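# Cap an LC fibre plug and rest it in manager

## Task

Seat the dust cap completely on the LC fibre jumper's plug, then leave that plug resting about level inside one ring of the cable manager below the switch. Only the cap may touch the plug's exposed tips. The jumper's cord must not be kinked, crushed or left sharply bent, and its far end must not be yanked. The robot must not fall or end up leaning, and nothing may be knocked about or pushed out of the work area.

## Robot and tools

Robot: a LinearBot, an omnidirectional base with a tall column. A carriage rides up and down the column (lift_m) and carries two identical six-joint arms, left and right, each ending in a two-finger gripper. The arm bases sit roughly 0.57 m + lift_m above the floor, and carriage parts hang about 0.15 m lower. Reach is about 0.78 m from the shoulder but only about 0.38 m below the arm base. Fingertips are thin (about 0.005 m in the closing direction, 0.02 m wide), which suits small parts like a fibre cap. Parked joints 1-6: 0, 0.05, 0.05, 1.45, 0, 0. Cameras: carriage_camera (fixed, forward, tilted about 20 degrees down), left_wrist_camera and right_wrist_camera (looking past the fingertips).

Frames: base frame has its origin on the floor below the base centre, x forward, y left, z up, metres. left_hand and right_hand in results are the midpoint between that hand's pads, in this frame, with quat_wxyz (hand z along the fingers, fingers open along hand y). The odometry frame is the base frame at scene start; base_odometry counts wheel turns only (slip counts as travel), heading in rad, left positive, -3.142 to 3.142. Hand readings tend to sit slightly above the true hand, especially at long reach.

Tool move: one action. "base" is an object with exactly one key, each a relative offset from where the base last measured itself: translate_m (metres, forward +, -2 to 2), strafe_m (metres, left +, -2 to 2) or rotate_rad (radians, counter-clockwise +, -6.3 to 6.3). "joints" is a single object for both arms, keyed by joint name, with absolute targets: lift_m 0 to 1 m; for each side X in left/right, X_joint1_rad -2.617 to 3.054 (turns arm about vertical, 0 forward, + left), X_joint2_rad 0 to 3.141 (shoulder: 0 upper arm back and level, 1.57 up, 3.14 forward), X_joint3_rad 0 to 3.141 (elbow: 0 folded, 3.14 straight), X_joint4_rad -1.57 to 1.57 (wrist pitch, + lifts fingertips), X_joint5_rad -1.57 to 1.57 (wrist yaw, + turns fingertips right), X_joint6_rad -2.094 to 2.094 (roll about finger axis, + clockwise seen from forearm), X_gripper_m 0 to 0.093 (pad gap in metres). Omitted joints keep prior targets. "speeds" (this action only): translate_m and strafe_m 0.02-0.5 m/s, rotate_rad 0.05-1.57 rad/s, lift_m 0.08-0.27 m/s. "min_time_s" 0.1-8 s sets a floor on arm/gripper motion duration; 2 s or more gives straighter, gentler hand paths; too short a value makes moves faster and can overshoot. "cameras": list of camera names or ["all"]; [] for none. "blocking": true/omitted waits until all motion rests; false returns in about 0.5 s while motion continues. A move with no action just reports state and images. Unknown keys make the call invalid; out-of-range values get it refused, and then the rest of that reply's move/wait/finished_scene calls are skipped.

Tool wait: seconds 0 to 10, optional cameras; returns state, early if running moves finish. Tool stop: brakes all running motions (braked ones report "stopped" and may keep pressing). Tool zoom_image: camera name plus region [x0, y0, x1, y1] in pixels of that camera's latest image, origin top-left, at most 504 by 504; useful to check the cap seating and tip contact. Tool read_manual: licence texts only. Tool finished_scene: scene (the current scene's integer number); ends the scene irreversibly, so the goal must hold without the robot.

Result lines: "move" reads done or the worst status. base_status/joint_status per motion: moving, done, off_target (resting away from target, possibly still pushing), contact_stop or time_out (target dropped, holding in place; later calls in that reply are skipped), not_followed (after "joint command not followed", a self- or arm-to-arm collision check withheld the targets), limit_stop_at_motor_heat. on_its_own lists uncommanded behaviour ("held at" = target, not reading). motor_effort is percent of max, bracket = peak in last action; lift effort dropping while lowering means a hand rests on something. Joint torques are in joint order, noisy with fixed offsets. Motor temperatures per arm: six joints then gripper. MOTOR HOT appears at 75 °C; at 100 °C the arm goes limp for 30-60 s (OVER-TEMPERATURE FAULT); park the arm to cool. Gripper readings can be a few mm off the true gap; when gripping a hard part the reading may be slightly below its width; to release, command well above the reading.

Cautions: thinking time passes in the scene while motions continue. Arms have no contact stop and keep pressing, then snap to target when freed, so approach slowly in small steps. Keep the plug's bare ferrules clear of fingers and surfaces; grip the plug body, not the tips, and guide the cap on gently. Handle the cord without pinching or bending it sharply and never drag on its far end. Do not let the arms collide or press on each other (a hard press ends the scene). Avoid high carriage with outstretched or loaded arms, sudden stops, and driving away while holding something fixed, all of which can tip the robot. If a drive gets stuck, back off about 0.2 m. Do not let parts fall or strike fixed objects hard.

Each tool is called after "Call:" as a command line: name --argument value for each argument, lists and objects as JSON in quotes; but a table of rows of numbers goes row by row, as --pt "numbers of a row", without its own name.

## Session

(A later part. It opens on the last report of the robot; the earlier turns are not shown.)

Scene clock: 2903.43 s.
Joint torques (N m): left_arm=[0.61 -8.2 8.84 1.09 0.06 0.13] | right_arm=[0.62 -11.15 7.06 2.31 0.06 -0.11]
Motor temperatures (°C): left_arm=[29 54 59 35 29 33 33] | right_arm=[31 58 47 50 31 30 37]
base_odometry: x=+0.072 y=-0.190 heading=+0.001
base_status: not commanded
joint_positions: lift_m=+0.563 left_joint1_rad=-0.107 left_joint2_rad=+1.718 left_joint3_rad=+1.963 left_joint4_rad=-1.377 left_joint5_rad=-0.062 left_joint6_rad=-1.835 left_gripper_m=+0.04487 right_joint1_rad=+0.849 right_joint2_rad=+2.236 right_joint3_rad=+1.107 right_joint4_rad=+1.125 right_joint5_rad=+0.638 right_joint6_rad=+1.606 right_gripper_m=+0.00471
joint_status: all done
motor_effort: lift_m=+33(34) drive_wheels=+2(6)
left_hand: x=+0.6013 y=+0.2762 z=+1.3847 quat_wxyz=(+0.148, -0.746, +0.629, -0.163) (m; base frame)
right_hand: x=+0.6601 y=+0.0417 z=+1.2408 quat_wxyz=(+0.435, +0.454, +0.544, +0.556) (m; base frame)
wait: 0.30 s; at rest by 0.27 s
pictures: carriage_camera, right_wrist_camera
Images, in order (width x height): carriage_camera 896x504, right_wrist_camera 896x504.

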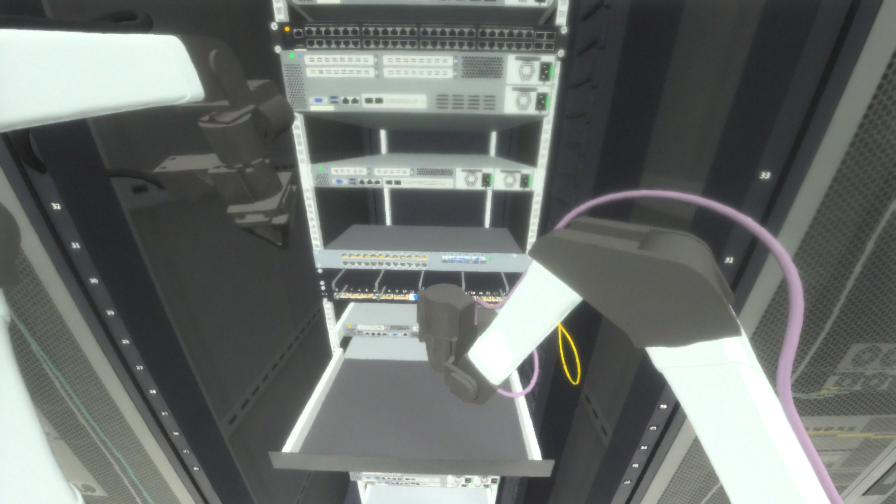

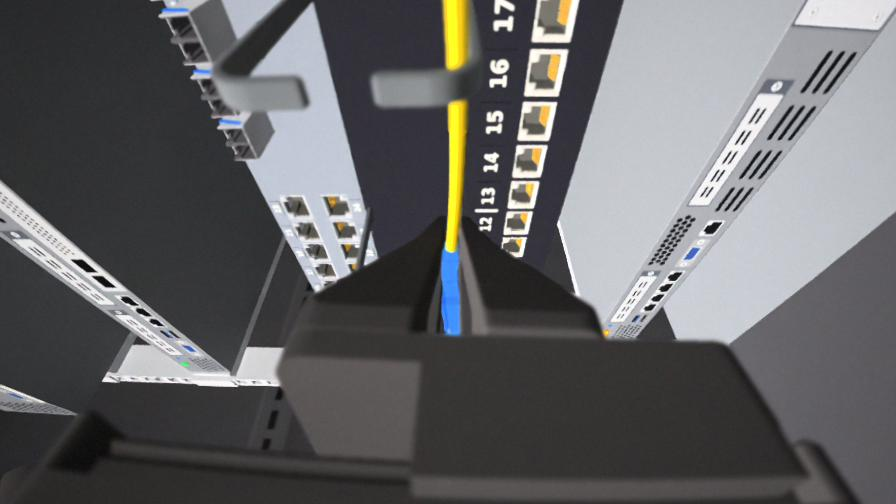

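Call:
move --joints '{"lift_m": 0.5605}' --speeds '{"lift_m": 0.08}'

Call:
wait --seconds 0.3 --cameras '["right_wrist_camera", "carriage_camera"]'

Call:
zoom_image --camera "right_wrist_camera" --region '[320, 50, 600, 250]'

Call:
zoom_image --camera "carriage_camera" --region '[400, 270, 460, 310]'

Scene clock: 2910.77 s.
Joint torques (N m): left_arm=[0.62 -8.2 8.92 1.09 0.05 0.14] | right_arm=[0.65 -11.14 6.99 2.23 0.06 -0.12]
Motor temperatures (°C): left_arm=[29 53 59 35 29 33 33] | right_arm=[31 58 47 50 31 30 37]
move: done
base_odometry: x=+0.072 y=-0.190 heading=+0.001
base_status: not commanded
joint_positions: lift_m=+0.561 left_joint1_rad=-0.107 left_joint2_rad=+1.718 left_joint3_rad=+1.963 left_joint4_rad=-1.377 left_joint5_rad=-0.062 left_joint6_rad=-1.835 left_gripper_m=+0.04487 right_joint1_rad=+0.849 right_joint2_rad=+2.236 right_joint3_rad=+1.108 right_joint4_rad=+1.131 right_joint5_rad=+0.638 right_joint6_rad=+1.607 right_gripper_m=+0.00471
joint_status: all done
motor_effort: lift_m=+33(34) drive_wheels=+0(3)
left_hand: x=+0.6013 y=+0.2762 z=+1.3827 quat_wxyz=(+0.148, -0.746, +0.629, -0.163) (m; base frame)
right_hand: x=+0.6603 y=+0.0418 z=+1.2405 quat_wxyz=(+0.435, +0.455, +0.541, +0.559) (m; base frame)
pictures: none

Scene clock: 2911.07 s.
Joint torques (N m): left_arm=[0.61 -8.24 8.84 1.09 0.05 0.15] | right_arm=[0.64 -11.14 6.99 2.22 0.06 -0.12]
Motor temperatures (°C): left_arm=[29 53 59 35 29 33 33] | right_arm=[31 58 47 50 31 30 37]
base_odometry: x=+0.072 y=-0.190 heading=+0.001
base_status: not commanded
joint_positions: lift_m=+0.561 left_joint1_rad=-0.107 left_joint2_rad=+1.718 left_joint3_rad=+1.963 left_joint4_rad=-1.377 left_joint5_rad=-0.062 left_joint6_rad=-1.835 left_gripper_m=+0.04487 right_joint1_rad=+0.849 right_joint2_rad=+2.236 right_joint3_rad=+1.108 right_joint4_rad=+1.131 right_joint5_rad=+0.638 right_joint6_rad=+1.607 right_gripper_m=+0.00471
joint_status: all done
motor_effort: lift_m=+33(34) drive_wheels=+3(3)
left_hand: x=+0.6013 y=+0.2762 z=+1.3827 quat_wxyz=(+0.148, -0.746, +0.629, -0.163) (m; base frame)
right_hand: x=+0.6603 y=+0.0418 z=+1.2405 quat_wxyz=(+0.435, +0.455, +0.541, +0.559) (m; base frame)
wait: 0.30 s; at rest by 0.27 s
pictures: carriage_camera, right_wrist_camera
Images, in order (width x height): carriage_camera 896x504, right_wrist_camera 896x504.

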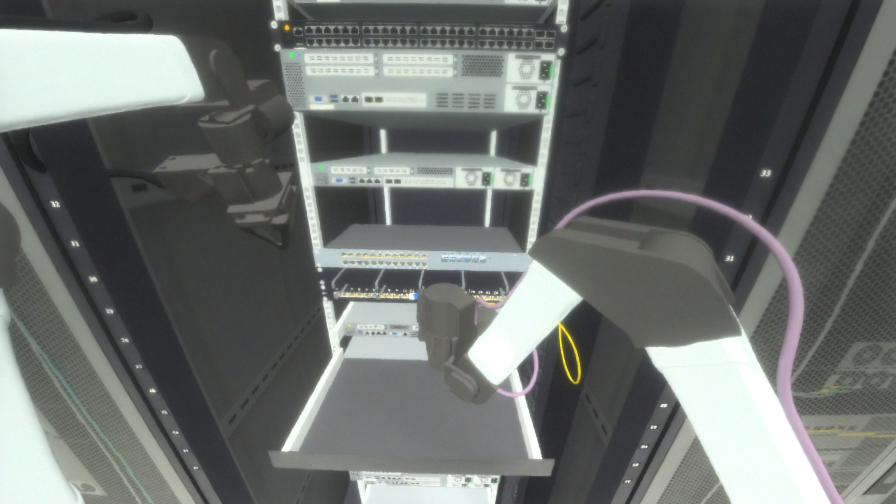

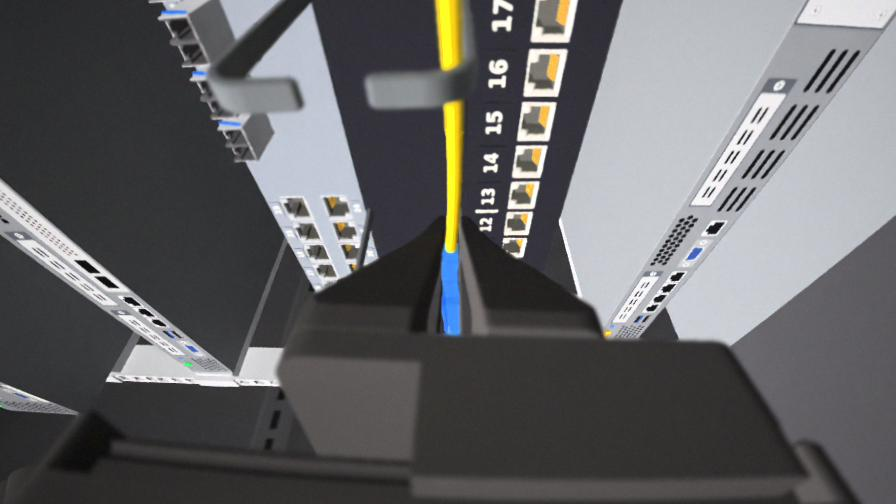

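Scaled by 1.800 from the camera's 896x504 image, which has a finer 1280x720 frame.

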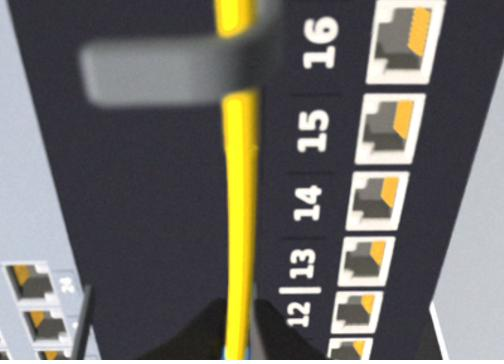

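Scaled by 8.400 from the camera's 896x504 image, which has a finer 1280x720 frame.

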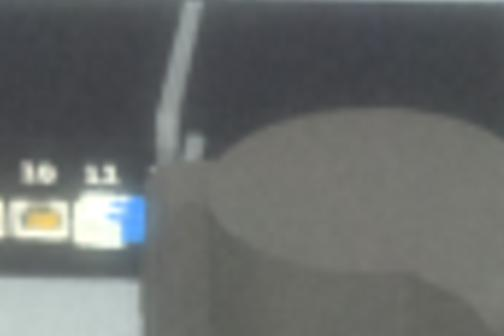

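Call:
move --joints '{"right_gripper_m": 0.009}' --min_time_s 2

Call:
wait --seconds 0.3 --cameras '["right_wrist_camera", "carriage_camera"]'

Call:
zoom_image --camera "right_wrist_camera" --region '[320, 50, 600, 250]'

Call:
zoom_image --camera "carriage_camera" --region '[400, 270, 460, 310]'

Scene clock: 2923.07 s.
Joint torques (N m): left_arm=[0.62 -8.23 8.88 1.09 0.05 0.14] | right_arm=[0.64 -11.15 6.99 2.24 0.05 -0.13]
Motor temperatures (°C): left_arm=[29 53 59 35 29 33 33] | right_arm=[31 58 47 50 31 30 36]
move: done
base_odometry: x=+0.072 y=-0.190 heading=+0.001
base_status: not commanded
joint_positions: lift_m=+0.561 left_joint1_rad=-0.107 left_joint2_rad=+1.718 left_joint3_rad=+1.963 left_joint4_rad=-1.377 left_joint5_rad=-0.062 left_joint6_rad=-1.835 left_gripper_m=+0.04487 right_joint1_rad=+0.849 right_joint2_rad=+2.236 right_joint3_rad=+1.108 right_joint4_rad=+1.131 right_joint5_rad=+0.638 right_joint6_rad=+1.607 right_gripper_m=+0.00889
joint_status: all done
motor_effort: lift_m=+33(33) drive_wheels=-1(8)
left_hand: x=+0.6013 y=+0.2762 z=+1.3827 quat_wxyz=(+0.148, -0.746, +0.629, -0.163) (m; base frame)
right_hand: x=+0.6603 y=+0.0418 z=+1.2405 quat_wxyz=(+0.435, +0.455, +0.541, +0.559) (m; base frame)
pictures: none

Scene clock: 2923.37 s.
Joint torques (N m): left_arm=[0.64 -8.23 8.88 1.1 0.05 0.13] | right_arm=[0.64 -11.14 6.99 2.24 0.06 -0.12]
Motor temperatures (°C): left_arm=[29 53 59 35 29 33 33] | right_arm=[31 58 47 50 31 30 36]
base_odometry: x=+0.072 y=-0.190 heading=+0.001
base_status: not commanded
joint_positions: lift_m=+0.561 left_joint1_rad=-0.107 left_joint2_rad=+1.718 left_joint3_rad=+1.963 left_joint4_rad=-1.377 left_joint5_rad=-0.062 left_joint6_rad=-1.835 left_gripper_m=+0.04487 right_joint1_rad=+0.849 right_joint2_rad=+2.236 right_joint3_rad=+1.108 right_joint4_rad=+1.131 right_joint5_rad=+0.638 right_joint6_rad=+1.607 right_gripper_m=+0.00889
joint_status: all done
motor_effort: lift_m=+33(33) drive_wheels=+1(8)
left_hand: x=+0.6013 y=+0.2762 z=+1.3827 quat_wxyz=(+0.148, -0.746, +0.629, -0.163) (m; base frame)
right_hand: x=+0.6603 y=+0.0418 z=+1.2405 quat_wxyz=(+0.435, +0.455, +0.541, +0.559) (m; base frame)
wait: 0.30 s; at rest by 0.27 s
pictures: carriage_camera, right_wrist_camera
Images, in order (width x height): carriage_camera 896x504, right_wrist_camera 896x504.

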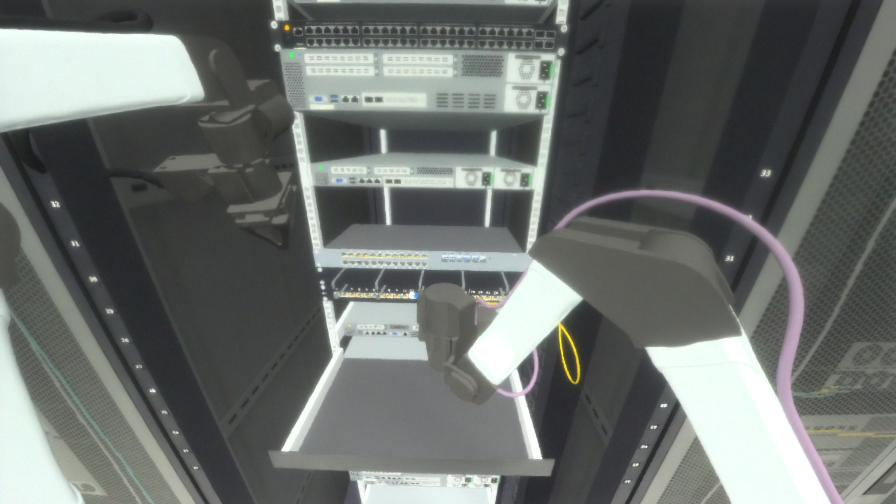

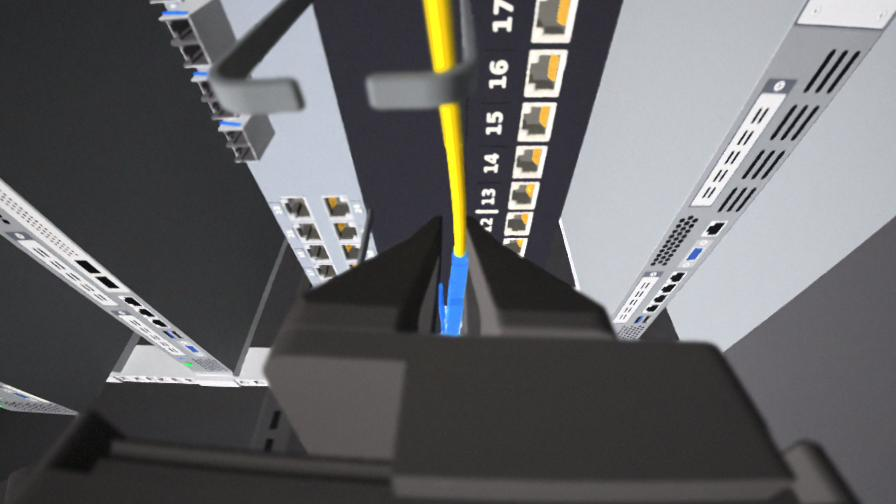

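Scaled by 1.800 from the camera's 896x504 image, which has a finer 1280x720 frame.

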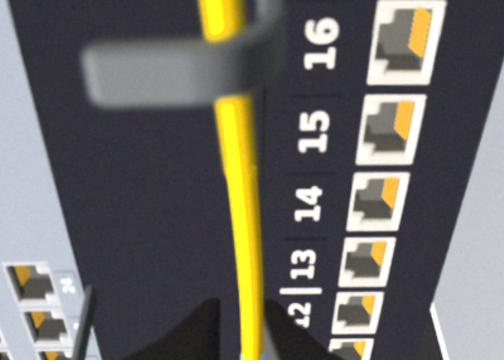

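Scaled by 8.400 from the camera's 896x504 image, which has a finer 1280x720 frame.

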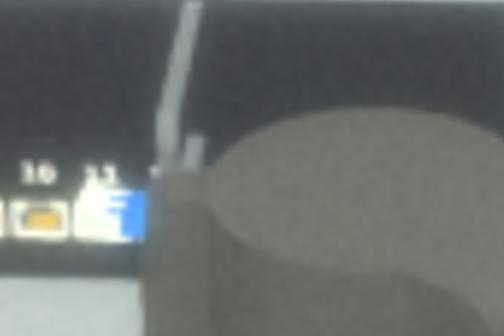

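Call:
move --joints '{"right_gripper_m": 0.014}' --min_time_s 2

Call:
wait --seconds 0.3 --cameras '["right_wrist_camera", "carriage_camera"]'

Call:
zoom_image --camera "right_wrist_camera" --region '[380, 180, 520, 350]'

Call:
zoom_image --camera "carriage_camera" --region '[400, 270, 460, 310]'

Scene clock: 2933.70 s.
Joint torques (N m): left_arm=[0.65 -8.23 8.9 1.09 0.05 0.14] | right_arm=[0.65 -11.15 6.99 2.24 0.05 -0.12]
Motor temperatures (°C): left_arm=[29 53 59 36 29 33 33] | right_arm=[31 58 47 50 31 30 36]
move: done
base_odometry: x=+0.072 y=-0.190 heading=+0.001
base_status: not commanded
joint_positions: lift_m=+0.561 left_joint1_rad=-0.107 left_joint2_rad=+1.718 left_joint3_rad=+1.963 left_joint4_rad=-1.377 left_joint5_rad=-0.062 left_joint6_rad=-1.835 left_gripper_m=+0.04487 right_joint1_rad=+0.849 right_joint2_rad=+2.236 right_joint3_rad=+1.108 right_joint4_rad=+1.131 right_joint5_rad=+0.639 right_joint6_rad=+1.607 right_gripper_m=+0.01387
joint_status: all done
motor_effort: lift_m=+33(33) drive_wheels=+2(5)
left_hand: x=+0.6013 y=+0.2762 z=+1.3827 quat_wxyz=(+0.148, -0.746, +0.629, -0.163) (m; base frame)
right_hand: x=+0.6603 y=+0.0417 z=+1.2405 quat_wxyz=(+0.435, +0.455, +0.541, +0.558) (m; base frame)
pictures: none

Scene clock: 2934.00 s.
Joint torques (N m): left_arm=[0.65 -8.23 8.84 1.09 0.05 0.14] | right_arm=[0.62 -11.15 6.97 2.24 0.05 -0.12]
Motor temperatures (°C): left_arm=[29 53 59 36 29 33 33] | right_arm=[31 58 47 50 31 30 36]
base_odometry: x=+0.072 y=-0.190 heading=+0.001
base_status: not commanded
joint_positions: lift_m=+0.561 left_joint1_rad=-0.107 left_joint2_rad=+1.718 left_joint3_rad=+1.963 left_joint4_rad=-1.377 left_joint5_rad=-0.062 left_joint6_rad=-1.835 left_gripper_m=+0.04487 right_joint1_rad=+0.849 right_joint2_rad=+2.236 right_joint3_rad=+1.108 right_joint4_rad=+1.131 right_joint5_rad=+0.639 right_joint6_rad=+1.607 right_gripper_m=+0.01387
joint_status: all done
motor_effort: lift_m=+33(33) drive_wheels=+2(5)
left_hand: x=+0.6013 y=+0.2762 z=+1.3827 quat_wxyz=(+0.148, -0.746, +0.629, -0.163) (m; base frame)
right_hand: x=+0.6603 y=+0.0417 z=+1.2405 quat_wxyz=(+0.435, +0.455, +0.541, +0.558) (m; base frame)
wait: 0.30 s; at rest by 0.27 s
pictures: carriage_camera, right_wrist_camera
Images, in order (width x height): carriage_camera 896x504, right_wrist_camera 896x504.

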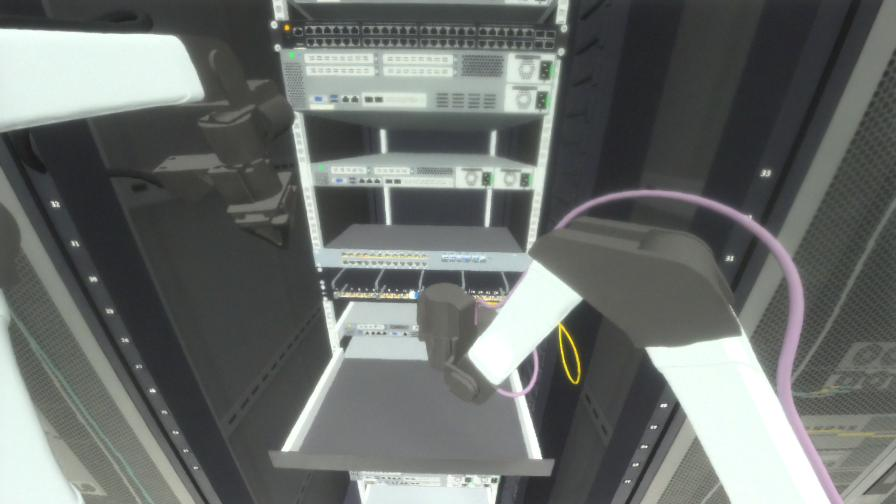

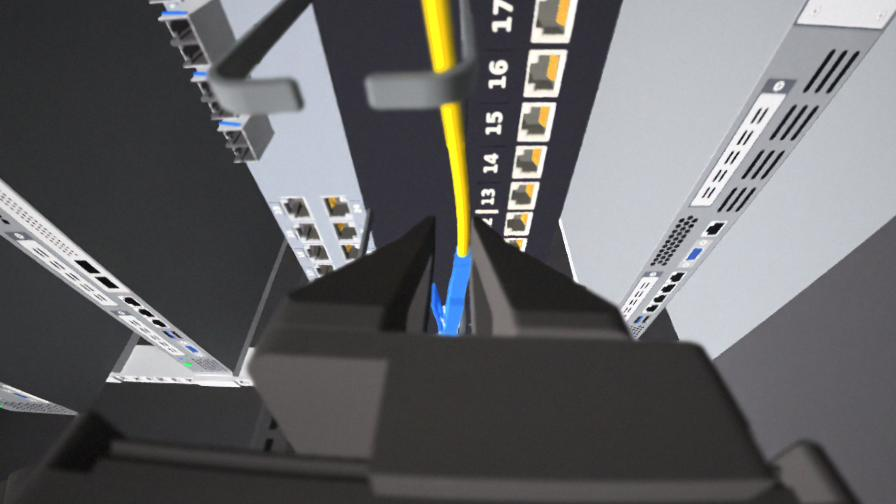

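Scaled by 2.965 from the camera's 896x504 image, which has a finer 1280x720 frame.

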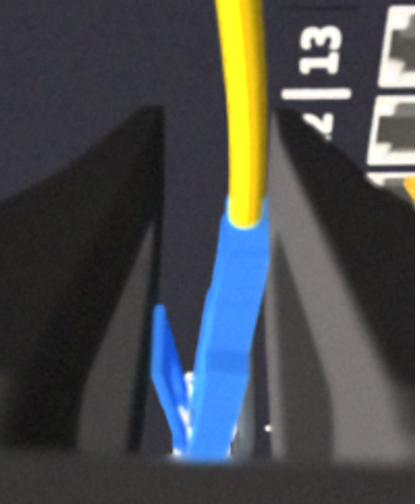

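Scaled by 8.400 from the camera's 896x504 image, which has a finer 1280x720 frame.

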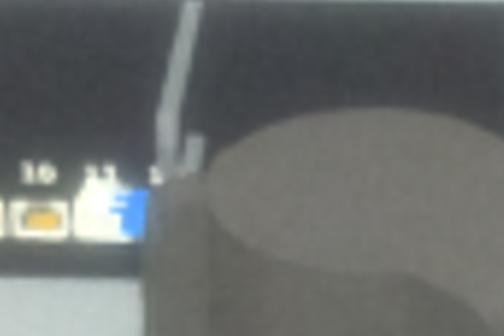

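Call:
move --joints '{"right_gripper_m": 0.019}' --min_time_s 2

Call:
wait --seconds 0.3 --cameras '["right_wrist_camera", "carriage_camera"]'

Call:
zoom_image --camera "right_wrist_camera" --region '[380, 180, 520, 350]'

Call:
zoom_image --camera "carriage_camera" --region '[400, 270, 460, 310]'

Scene clock: 2943.30 s.
Joint torques (N m): left_arm=[0.65 -8.23 8.88 1.09 0.05 0.14] | right_arm=[0.64 -11.14 6.98 2.23 0.05 -0.12]
Motor temperatures (°C): left_arm=[29 53 59 36 29 33 33] | right_arm=[31 58 46 50 31 30 35]
move: done
base_odometry: x=+0.072 y=-0.190 heading=+0.001
base_status: not commanded
joint_positions: lift_m=+0.561 left_joint1_rad=-0.107 left_joint2_rad=+1.718 left_joint3_rad=+1.963 left_joint4_rad=-1.377 left_joint5_rad=-0.062 left_joint6_rad=-1.835 left_gripper_m=+0.04487 right_joint1_rad=+0.849 right_joint2_rad=+2.236 right_joint3_rad=+1.108 right_joint4_rad=+1.131 right_joint5_rad=+0.639 right_joint6_rad=+1.607 right_gripper_m=+0.01887
joint_status: all done
motor_effort: lift_m=+33(33) drive_wheels=+3(7)
left_hand: x=+0.6013 y=+0.2762 z=+1.3827 quat_wxyz=(+0.148, -0.746, +0.629, -0.163) (m; base frame)
right_hand: x=+0.6603 y=+0.0417 z=+1.2405 quat_wxyz=(+0.435, +0.455, +0.541, +0.558) (m; base frame)
pictures: none

Scene clock: 2943.60 s.
Joint torques (N m): left_arm=[0.62 -8.24 8.88 1.09 0.05 0.14] | right_arm=[0.61 -11.14 6.99 2.24 0.04 -0.12]
Motor temperatures (°C): left_arm=[29 53 59 36 29 33 33] | right_arm=[31 58 46 50 31 30 35]
base_odometry: x=+0.072 y=-0.190 heading=+0.001
base_status: not commanded
joint_positions: lift_m=+0.561 left_joint1_rad=-0.107 left_joint2_rad=+1.718 left_joint3_rad=+1.963 left_joint4_rad=-1.377 left_joint5_rad=-0.062 left_joint6_rad=-1.835 left_gripper_m=+0.04487 right_joint1_rad=+0.849 right_joint2_rad=+2.236 right_joint3_rad=+1.108 right_joint4_rad=+1.131 right_joint5_rad=+0.639 right_joint6_rad=+1.607 right_gripper_m=+0.01887
joint_status: all done
motor_effort: lift_m=+33(33) drive_wheels=+4(7)
left_hand: x=+0.6013 y=+0.2762 z=+1.3827 quat_wxyz=(+0.148, -0.746, +0.629, -0.163) (m; base frame)
right_hand: x=+0.6603 y=+0.0417 z=+1.2405 quat_wxyz=(+0.435, +0.455, +0.541, +0.558) (m; base frame)
wait: 0.30 s; at rest by 0.27 s
pictures: carriage_camera, right_wrist_camera
Images, in order (width x height): carriage_camera 896x504, right_wrist_camera 896x504.

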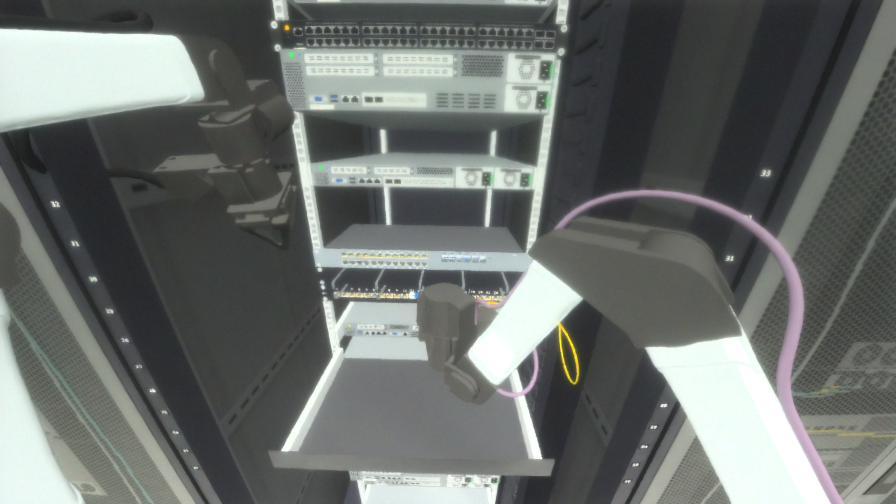

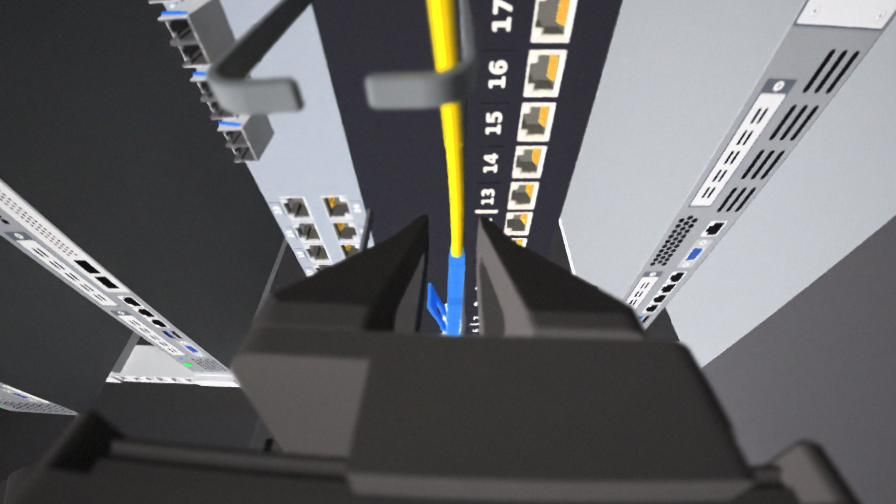

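Scaled by 2.965 from the camera's 896x504 image, which has a finer 1280x720 frame.

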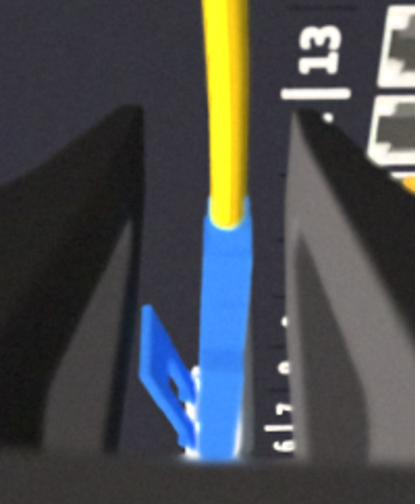

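Scaled by 8.400 from the camera's 896x504 image, which has a finer 1280x720 frame.

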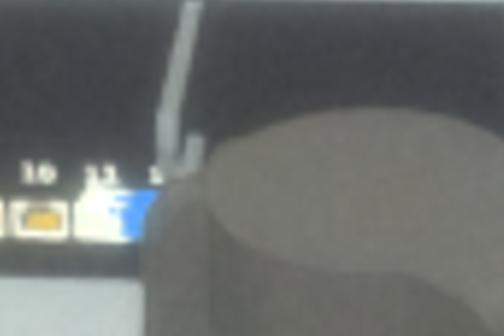

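Call:
move --joints '{"right_gripper_m": 0.034}' --min_time_s 2.5

Call:
wait --seconds 0.3 --cameras '["right_wrist_camera", "carriage_camera"]'

Call:
zoom_image --camera "right_wrist_camera" --region '[380, 180, 520, 350]'

Call:
zoom_image --camera "right_wrist_camera" --region '[320, 0, 600, 200]'

Scene clock: 2956.33 s.
Joint torques (N m): left_arm=[0.62 -8.23 8.87 1.1 0.05 0.14] | right_arm=[0.64 -11.15 7.01 2.23 0.05 -0.12]
Motor temperatures (°C): left_arm=[29 53 59 36 29 33 33] | right_arm=[31 58 46 50 31 30 35]
move: done
base_odometry: x=+0.072 y=-0.190 heading=+0.001
base_status: not commanded
joint_positions: lift_m=+0.561 left_joint1_rad=-0.107 left_joint2_rad=+1.718 left_joint3_rad=+1.963 left_joint4_rad=-1.377 left_joint5_rad=-0.062 left_joint6_rad=-1.835 left_gripper_m=+0.04487 right_joint1_rad=+0.849 right_joint2_rad=+2.236 right_joint3_rad=+1.108 right_joint4_rad=+1.131 right_joint5_rad=+0.639 right_joint6_rad=+1.607 right_gripper_m=+0.03386
joint_status: all done
motor_effort: lift_m=+33(33) drive_wheels=+2(7)
left_hand: x=+0.6013 y=+0.2762 z=+1.3827 quat_wxyz=(+0.148, -0.746, +0.629, -0.163) (m; base frame)
right_hand: x=+0.6603 y=+0.0417 z=+1.2405 quat_wxyz=(+0.435, +0.455, +0.541, +0.558) (m; base frame)
pictures: none

Scene clock: 2956.63 s.
Joint torques (N m): left_arm=[0.62 -8.23 8.87 1.1 0.06 0.14] | right_arm=[0.64 -11.17 6.99 2.24 0.05 -0.13]
Motor temperatures (°C): left_arm=[29 53 59 36 29 33 33] | right_arm=[31 58 46 50 31 30 35]
base_odometry: x=+0.072 y=-0.190 heading=+0.001
base_status: not commanded
joint_positions: lift_m=+0.561 left_joint1_rad=-0.107 left_joint2_rad=+1.718 left_joint3_rad=+1.963 left_joint4_rad=-1.377 left_joint5_rad=-0.062 left_joint6_rad=-1.835 left_gripper_m=+0.04487 right_joint1_rad=+0.849 right_joint2_rad=+2.236 right_joint3_rad=+1.108 right_joint4_rad=+1.131 right_joint5_rad=+0.639 right_joint6_rad=+1.607 right_gripper_m=+0.03386
joint_status: all done
motor_effort: lift_m=+33(33) drive_wheels=+0(7)
left_hand: x=+0.6013 y=+0.2762 z=+1.3827 quat_wxyz=(+0.148, -0.746, +0.629, -0.163) (m; base frame)
right_hand: x=+0.6603 y=+0.0417 z=+1.2405 quat_wxyz=(+0.435, +0.455, +0.541, +0.558) (m; base frame)
wait: 0.30 s; at rest by 0.27 s
pictures: carriage_camera, right_wrist_camera
Images, in order (width x height): carriage_camera 896x504, right_wrist_camera 896x504.

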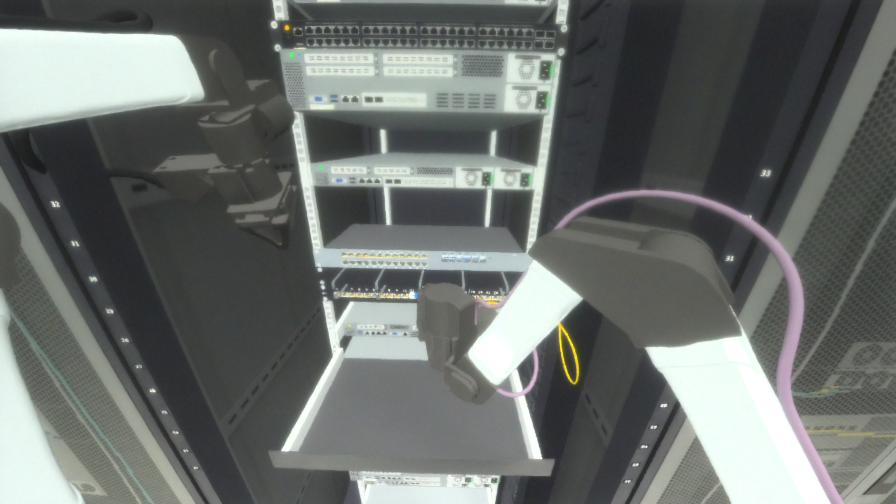

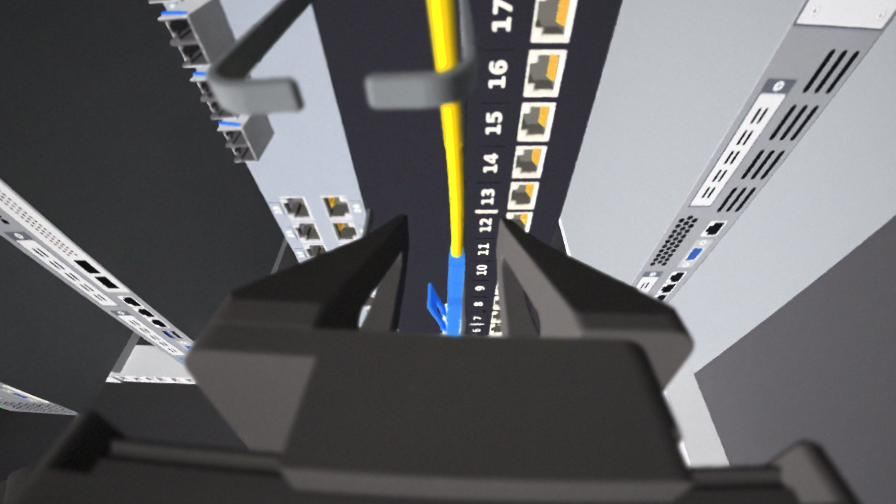

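Scaled by 2.965 from the camera's 896x504 image, which has a finer 1280x720 frame.

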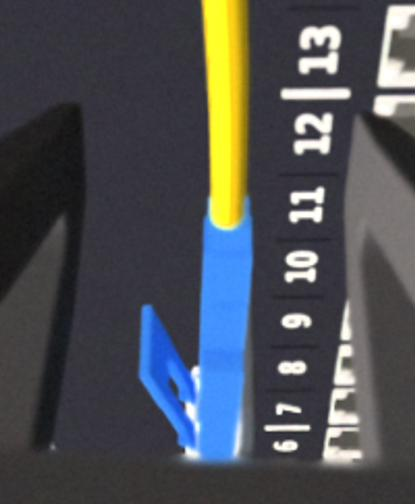

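Scaled by 1.800 from the camera's 896x504 image, which has a finer 1280x720 frame.

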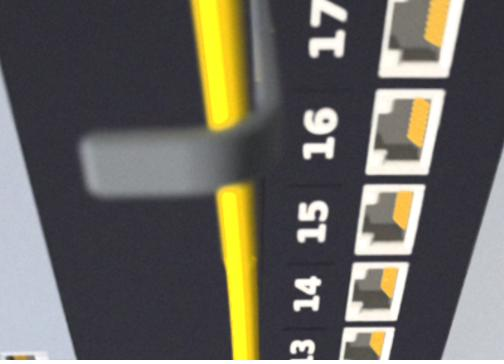

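Call:
move --joints '{"right_joint2_rad": 2.208, "right_joint3_rad": 1.097, "right_joint4_rad": 1.133}' --min_time_s 1.5

Call:
move --joints '{"right_joint1_rad": 0.8924, "right_joint2_rad": 2.165, "right_joint3_rad": 1.009, "right_joint4_rad": 1.177, "right_joint5_rad": 0.688, "right_joint6_rad": 1.615}' --min_time_s 2.5

Call:
wait --seconds 0.3 --cameras '["right_wrist_camera", "carriage_camera"]'

Call:
zoom_image --camera "right_wrist_camera" --region '[380, 180, 520, 350]'

Scene clock: 2982.77 s.
Joint torques (N m): left_arm=[0.62 -8.21 8.88 1.1 0.06 0.13] | right_arm=[0.62 -15.04 4.68 2.44 0.05 -0.12]
Motor temperatures (°C): left_arm=[29 53 59 36 29 33 33] | right_arm=[31 59 46 50 31 30 35]
move: done
base_odometry: x=+0.072 y=-0.190 heading=+0.001
base_status: not commanded
joint_positions: lift_m=+0.561 left_joint1_rad=-0.107 left_joint2_rad=+1.718 left_joint3_rad=+1.963 left_joint4_rad=-1.377 left_joint5_rad=-0.062 left_joint6_rad=-1.835 left_gripper_m=+0.04487 right_joint1_rad=+0.849 right_joint2_rad=+2.236 right_joint3_rad=+1.108 right_joint4_rad=+1.131 right_joint5_rad=+0.639 right_joint6_rad=+1.607 right_gripper_m=+0.03386
joint_status: all done
motor_effort: lift_m=+33(33) drive_wheels=+2(7)
left_hand: x=+0.6013 y=+0.2762 z=+1.3827 quat_wxyz=(+0.148, -0.746, +0.629, -0.163) (m; base frame)
right_hand: x=+0.6603 y=+0.0417 z=+1.2405 quat_wxyz=(+0.435, +0.455, +0.541, +0.558) (m; base frame)
pictures: none

Scene clock: 2985.57 s.
Joint torques (N m): left_arm=[0.65 -8.23 8.88 1.09 0.05 0.14] | right_arm=[0.58 -14.52 4.3 2.42 0.12 -0.12]
Motor temperatures (°C): left_arm=[29 53 59 36 29 33 32] | right_arm=[31 59 46 50 31 30 35]
move: done
base_odometry: x=+0.072 y=-0.190 heading=+0.001
base_status: not commanded
joint_positions: lift_m=+0.561 left_joint1_rad=-0.107 left_joint2_rad=+1.718 left_joint3_rad=+1.963 left_joint4_rad=-1.377 left_joint5_rad=-0.062 left_joint6_rad=-1.835 left_gripper_m=+0.04487 right_joint1_rad=+0.887 right_joint2_rad=+2.194 right_joint3_rad=+1.021 right_joint4_rad=+1.175 right_joint5_rad=+0.677 right_joint6_rad=+1.607 right_gripper_m=+0.03386
joint_status: all done
motor_effort: lift_m=+33(33) drive_wheels=+2(6)
left_hand: x=+0.6013 y=+0.2762 z=+1.3827 quat_wxyz=(+0.148, -0.746, +0.629, -0.163) (m; base frame)
right_hand: x=+0.6372 y=+0.0379 z=+1.2404 quat_wxyz=(+0.435, +0.455, +0.541, +0.558) (m; base frame)
pictures: none

Scene clock: 2985.87 s.
Joint torques (N m): left_arm=[0.62 -8.23 8.87 1.1 0.05 0.14] | right_arm=[0.59 -14.52 4.33 2.42 0.12 -0.12]
Motor temperatures (°C): left_arm=[29 53 59 36 29 33 32] | right_arm=[31 59 46 50 31 30 35]
base_odometry: x=+0.072 y=-0.190 heading=+0.001
base_status: not commanded
joint_positions: lift_m=+0.561 left_joint1_rad=-0.107 left_joint2_rad=+1.718 left_joint3_rad=+1.963 left_joint4_rad=-1.377 left_joint5_rad=-0.062 left_joint6_rad=-1.835 left_gripper_m=+0.04487 right_joint1_rad=+0.887 right_joint2_rad=+2.194 right_joint3_rad=+1.021 right_joint4_rad=+1.175 right_joint5_rad=+0.677 right_joint6_rad=+1.607 right_gripper_m=+0.03386
joint_status: all done
motor_effort: lift_m=+33(33) drive_wheels=-1(6)
left_hand: x=+0.6013 y=+0.2762 z=+1.3827 quat_wxyz=(+0.148, -0.746, +0.629, -0.163) (m; base frame)
right_hand: x=+0.6372 y=+0.0379 z=+1.2404 quat_wxyz=(+0.435, +0.455, +0.541, +0.558) (m; base frame)
wait: 0.30 s; at rest by 0.27 s
pictures: carriage_camera, right_wrist_camera
Images, in order (width x height): carriage_camera 896x504, right_wrist_camera 896x504.

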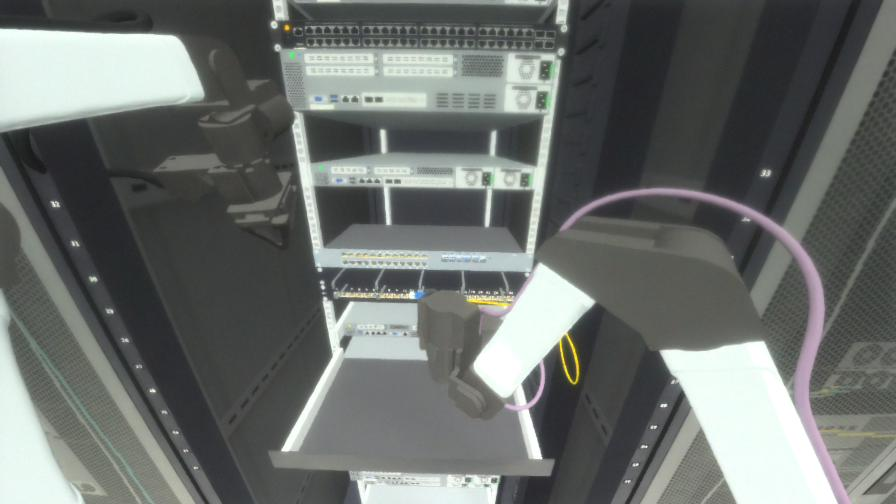

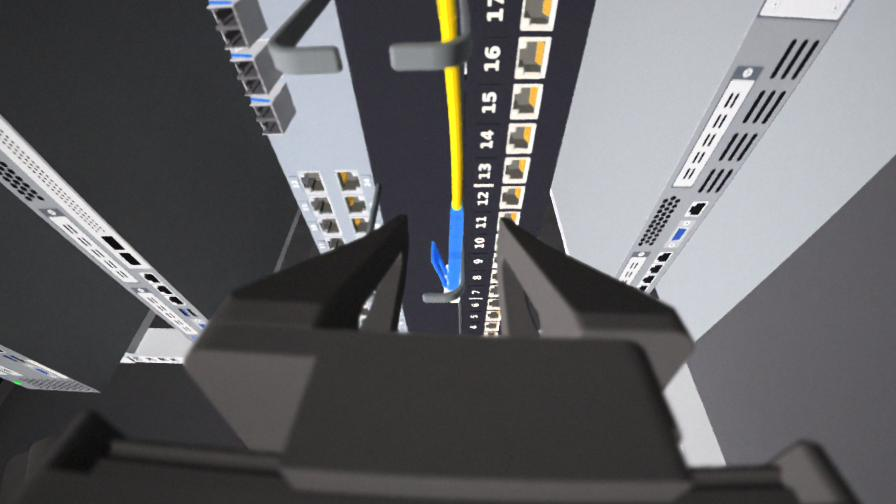

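Scaled by 2.965 from the camera's 896x504 image, which has a finer 1280x720 frame.

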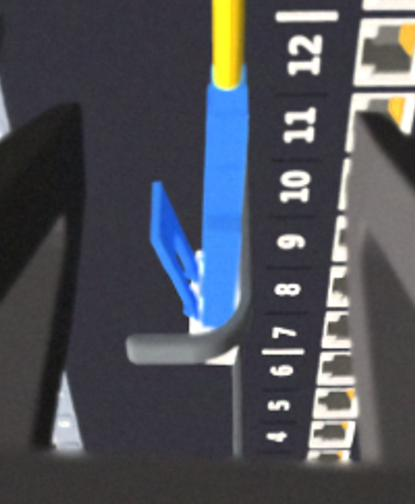

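Call:
move --joints '{"right_joint1_rad": 0.9336, "right_joint2_rad": 2.1148, "right_joint3_rad": 0.9096, "right_joint4_rad": 1.230, "right_joint5_rad": 0.7286, "right_joint6_rad": 1.615}' --min_time_s 2.5

Call:
wait --seconds 0.3 --cameras '["right_wrist_camera", "carriage_camera"]'

Call:
zoom_image --camera "right_wrist_camera" --region '[360, 90, 560, 350]'

Call:
zoom_image --camera "carriage_camera" --region '[400, 250, 540, 340]'

Scene clock: 2995.13 s.
Joint torques (N m): left_arm=[0.62 -8.21 8.9 1.1 0.05 0.15] | right_arm=[0.57 -13.67 4.08 2.38 0.11 -0.12]
Motor temperatures (°C): left_arm=[29 53 59 36 29 33 32] | right_arm=[31 59 46 51 31 30 35]
move: done
base_odometry: x=+0.072 y=-0.190 heading=+0.001
base_status: not commanded
joint_positions: lift_m=+0.561 left_joint1_rad=-0.107 left_joint2_rad=+1.718 left_joint3_rad=+1.963 left_joint4_rad=-1.377 left_joint5_rad=-0.062 left_joint6_rad=-1.835 left_gripper_m=+0.04487 right_joint1_rad=+0.927 right_joint2_rad=+2.143 right_joint3_rad=+0.922 right_joint4_rad=+1.228 right_joint5_rad=+0.718 right_joint6_rad=+1.607 right_gripper_m=+0.03386
joint_status: all done
motor_effort: lift_m=+33(33) drive_wheels=+2(6)
left_hand: x=+0.6013 y=+0.2762 z=+1.3827 quat_wxyz=(+0.148, -0.746, +0.629, -0.163) (m; base frame)
right_hand: x=+0.6118 y=+0.0309 z=+1.2420 quat_wxyz=(+0.435, +0.455, +0.539, +0.560) (m; base frame)
pictures: none

Scene clock: 2995.43 s.
Joint torques (N m): left_arm=[0.65 -8.24 8.9 1.09 0.04 0.14] | right_arm=[0.57 -13.67 4.08 2.38 0.12 -0.12]
Motor temperatures (°C): left_arm=[29 53 59 36 29 33 32] | right_arm=[31 59 46 51 31 30 35]
base_odometry: x=+0.072 y=-0.190 heading=+0.001
base_status: not commanded
joint_positions: lift_m=+0.561 left_joint1_rad=-0.107 left_joint2_rad=+1.718 left_joint3_rad=+1.963 left_joint4_rad=-1.377 left_joint5_rad=-0.062 left_joint6_rad=-1.835 left_gripper_m=+0.04487 right_joint1_rad=+0.927 right_joint2_rad=+2.143 right_joint3_rad=+0.922 right_joint4_rad=+1.228 right_joint5_rad=+0.718 right_joint6_rad=+1.607 right_gripper_m=+0.03386
joint_status: all done
motor_effort: lift_m=+33(33) drive_wheels=+3(6)
left_hand: x=+0.6013 y=+0.2762 z=+1.3827 quat_wxyz=(+0.148, -0.746, +0.629, -0.163) (m; base frame)
right_hand: x=+0.6118 y=+0.0309 z=+1.2420 quat_wxyz=(+0.435, +0.455, +0.539, +0.560) (m; base frame)
wait: 0.30 s; at rest by 0.27 s
pictures: carriage_camera, right_wrist_camera
Images, in order (width x height): carriage_camera 896x504, right_wrist_camera 896x504.

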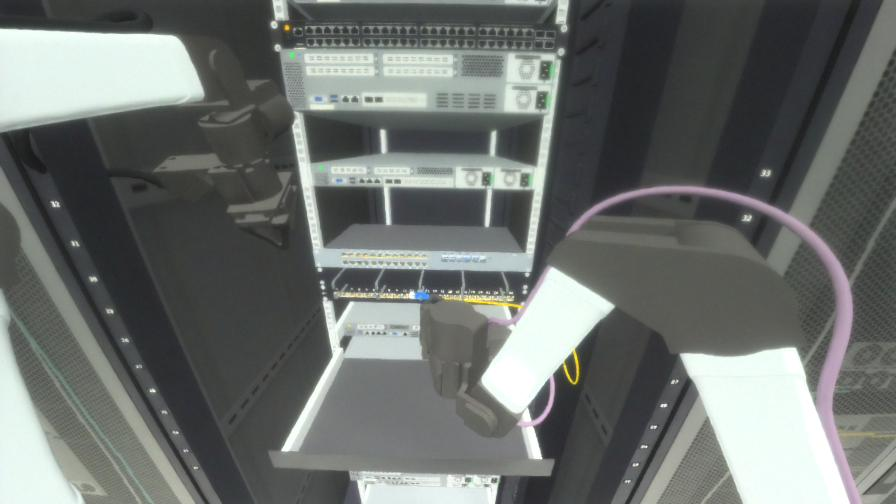

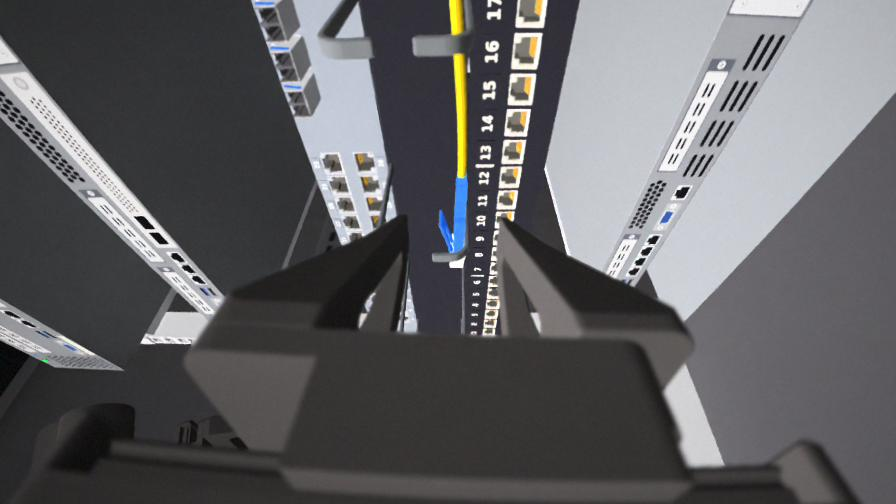

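Scaled by 1.938 from the camera's 896x504 image, which has a finer 1280x720 frame.

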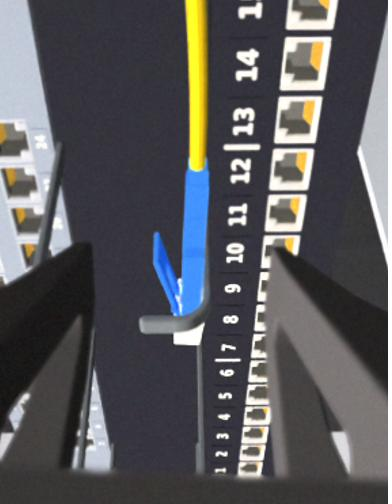

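Scaled by 3.600 from the camera's 896x504 image, which has a finer 1280x720 frame.

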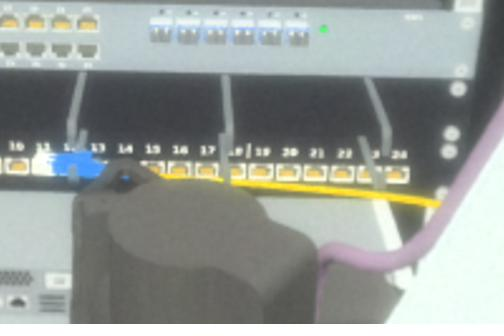

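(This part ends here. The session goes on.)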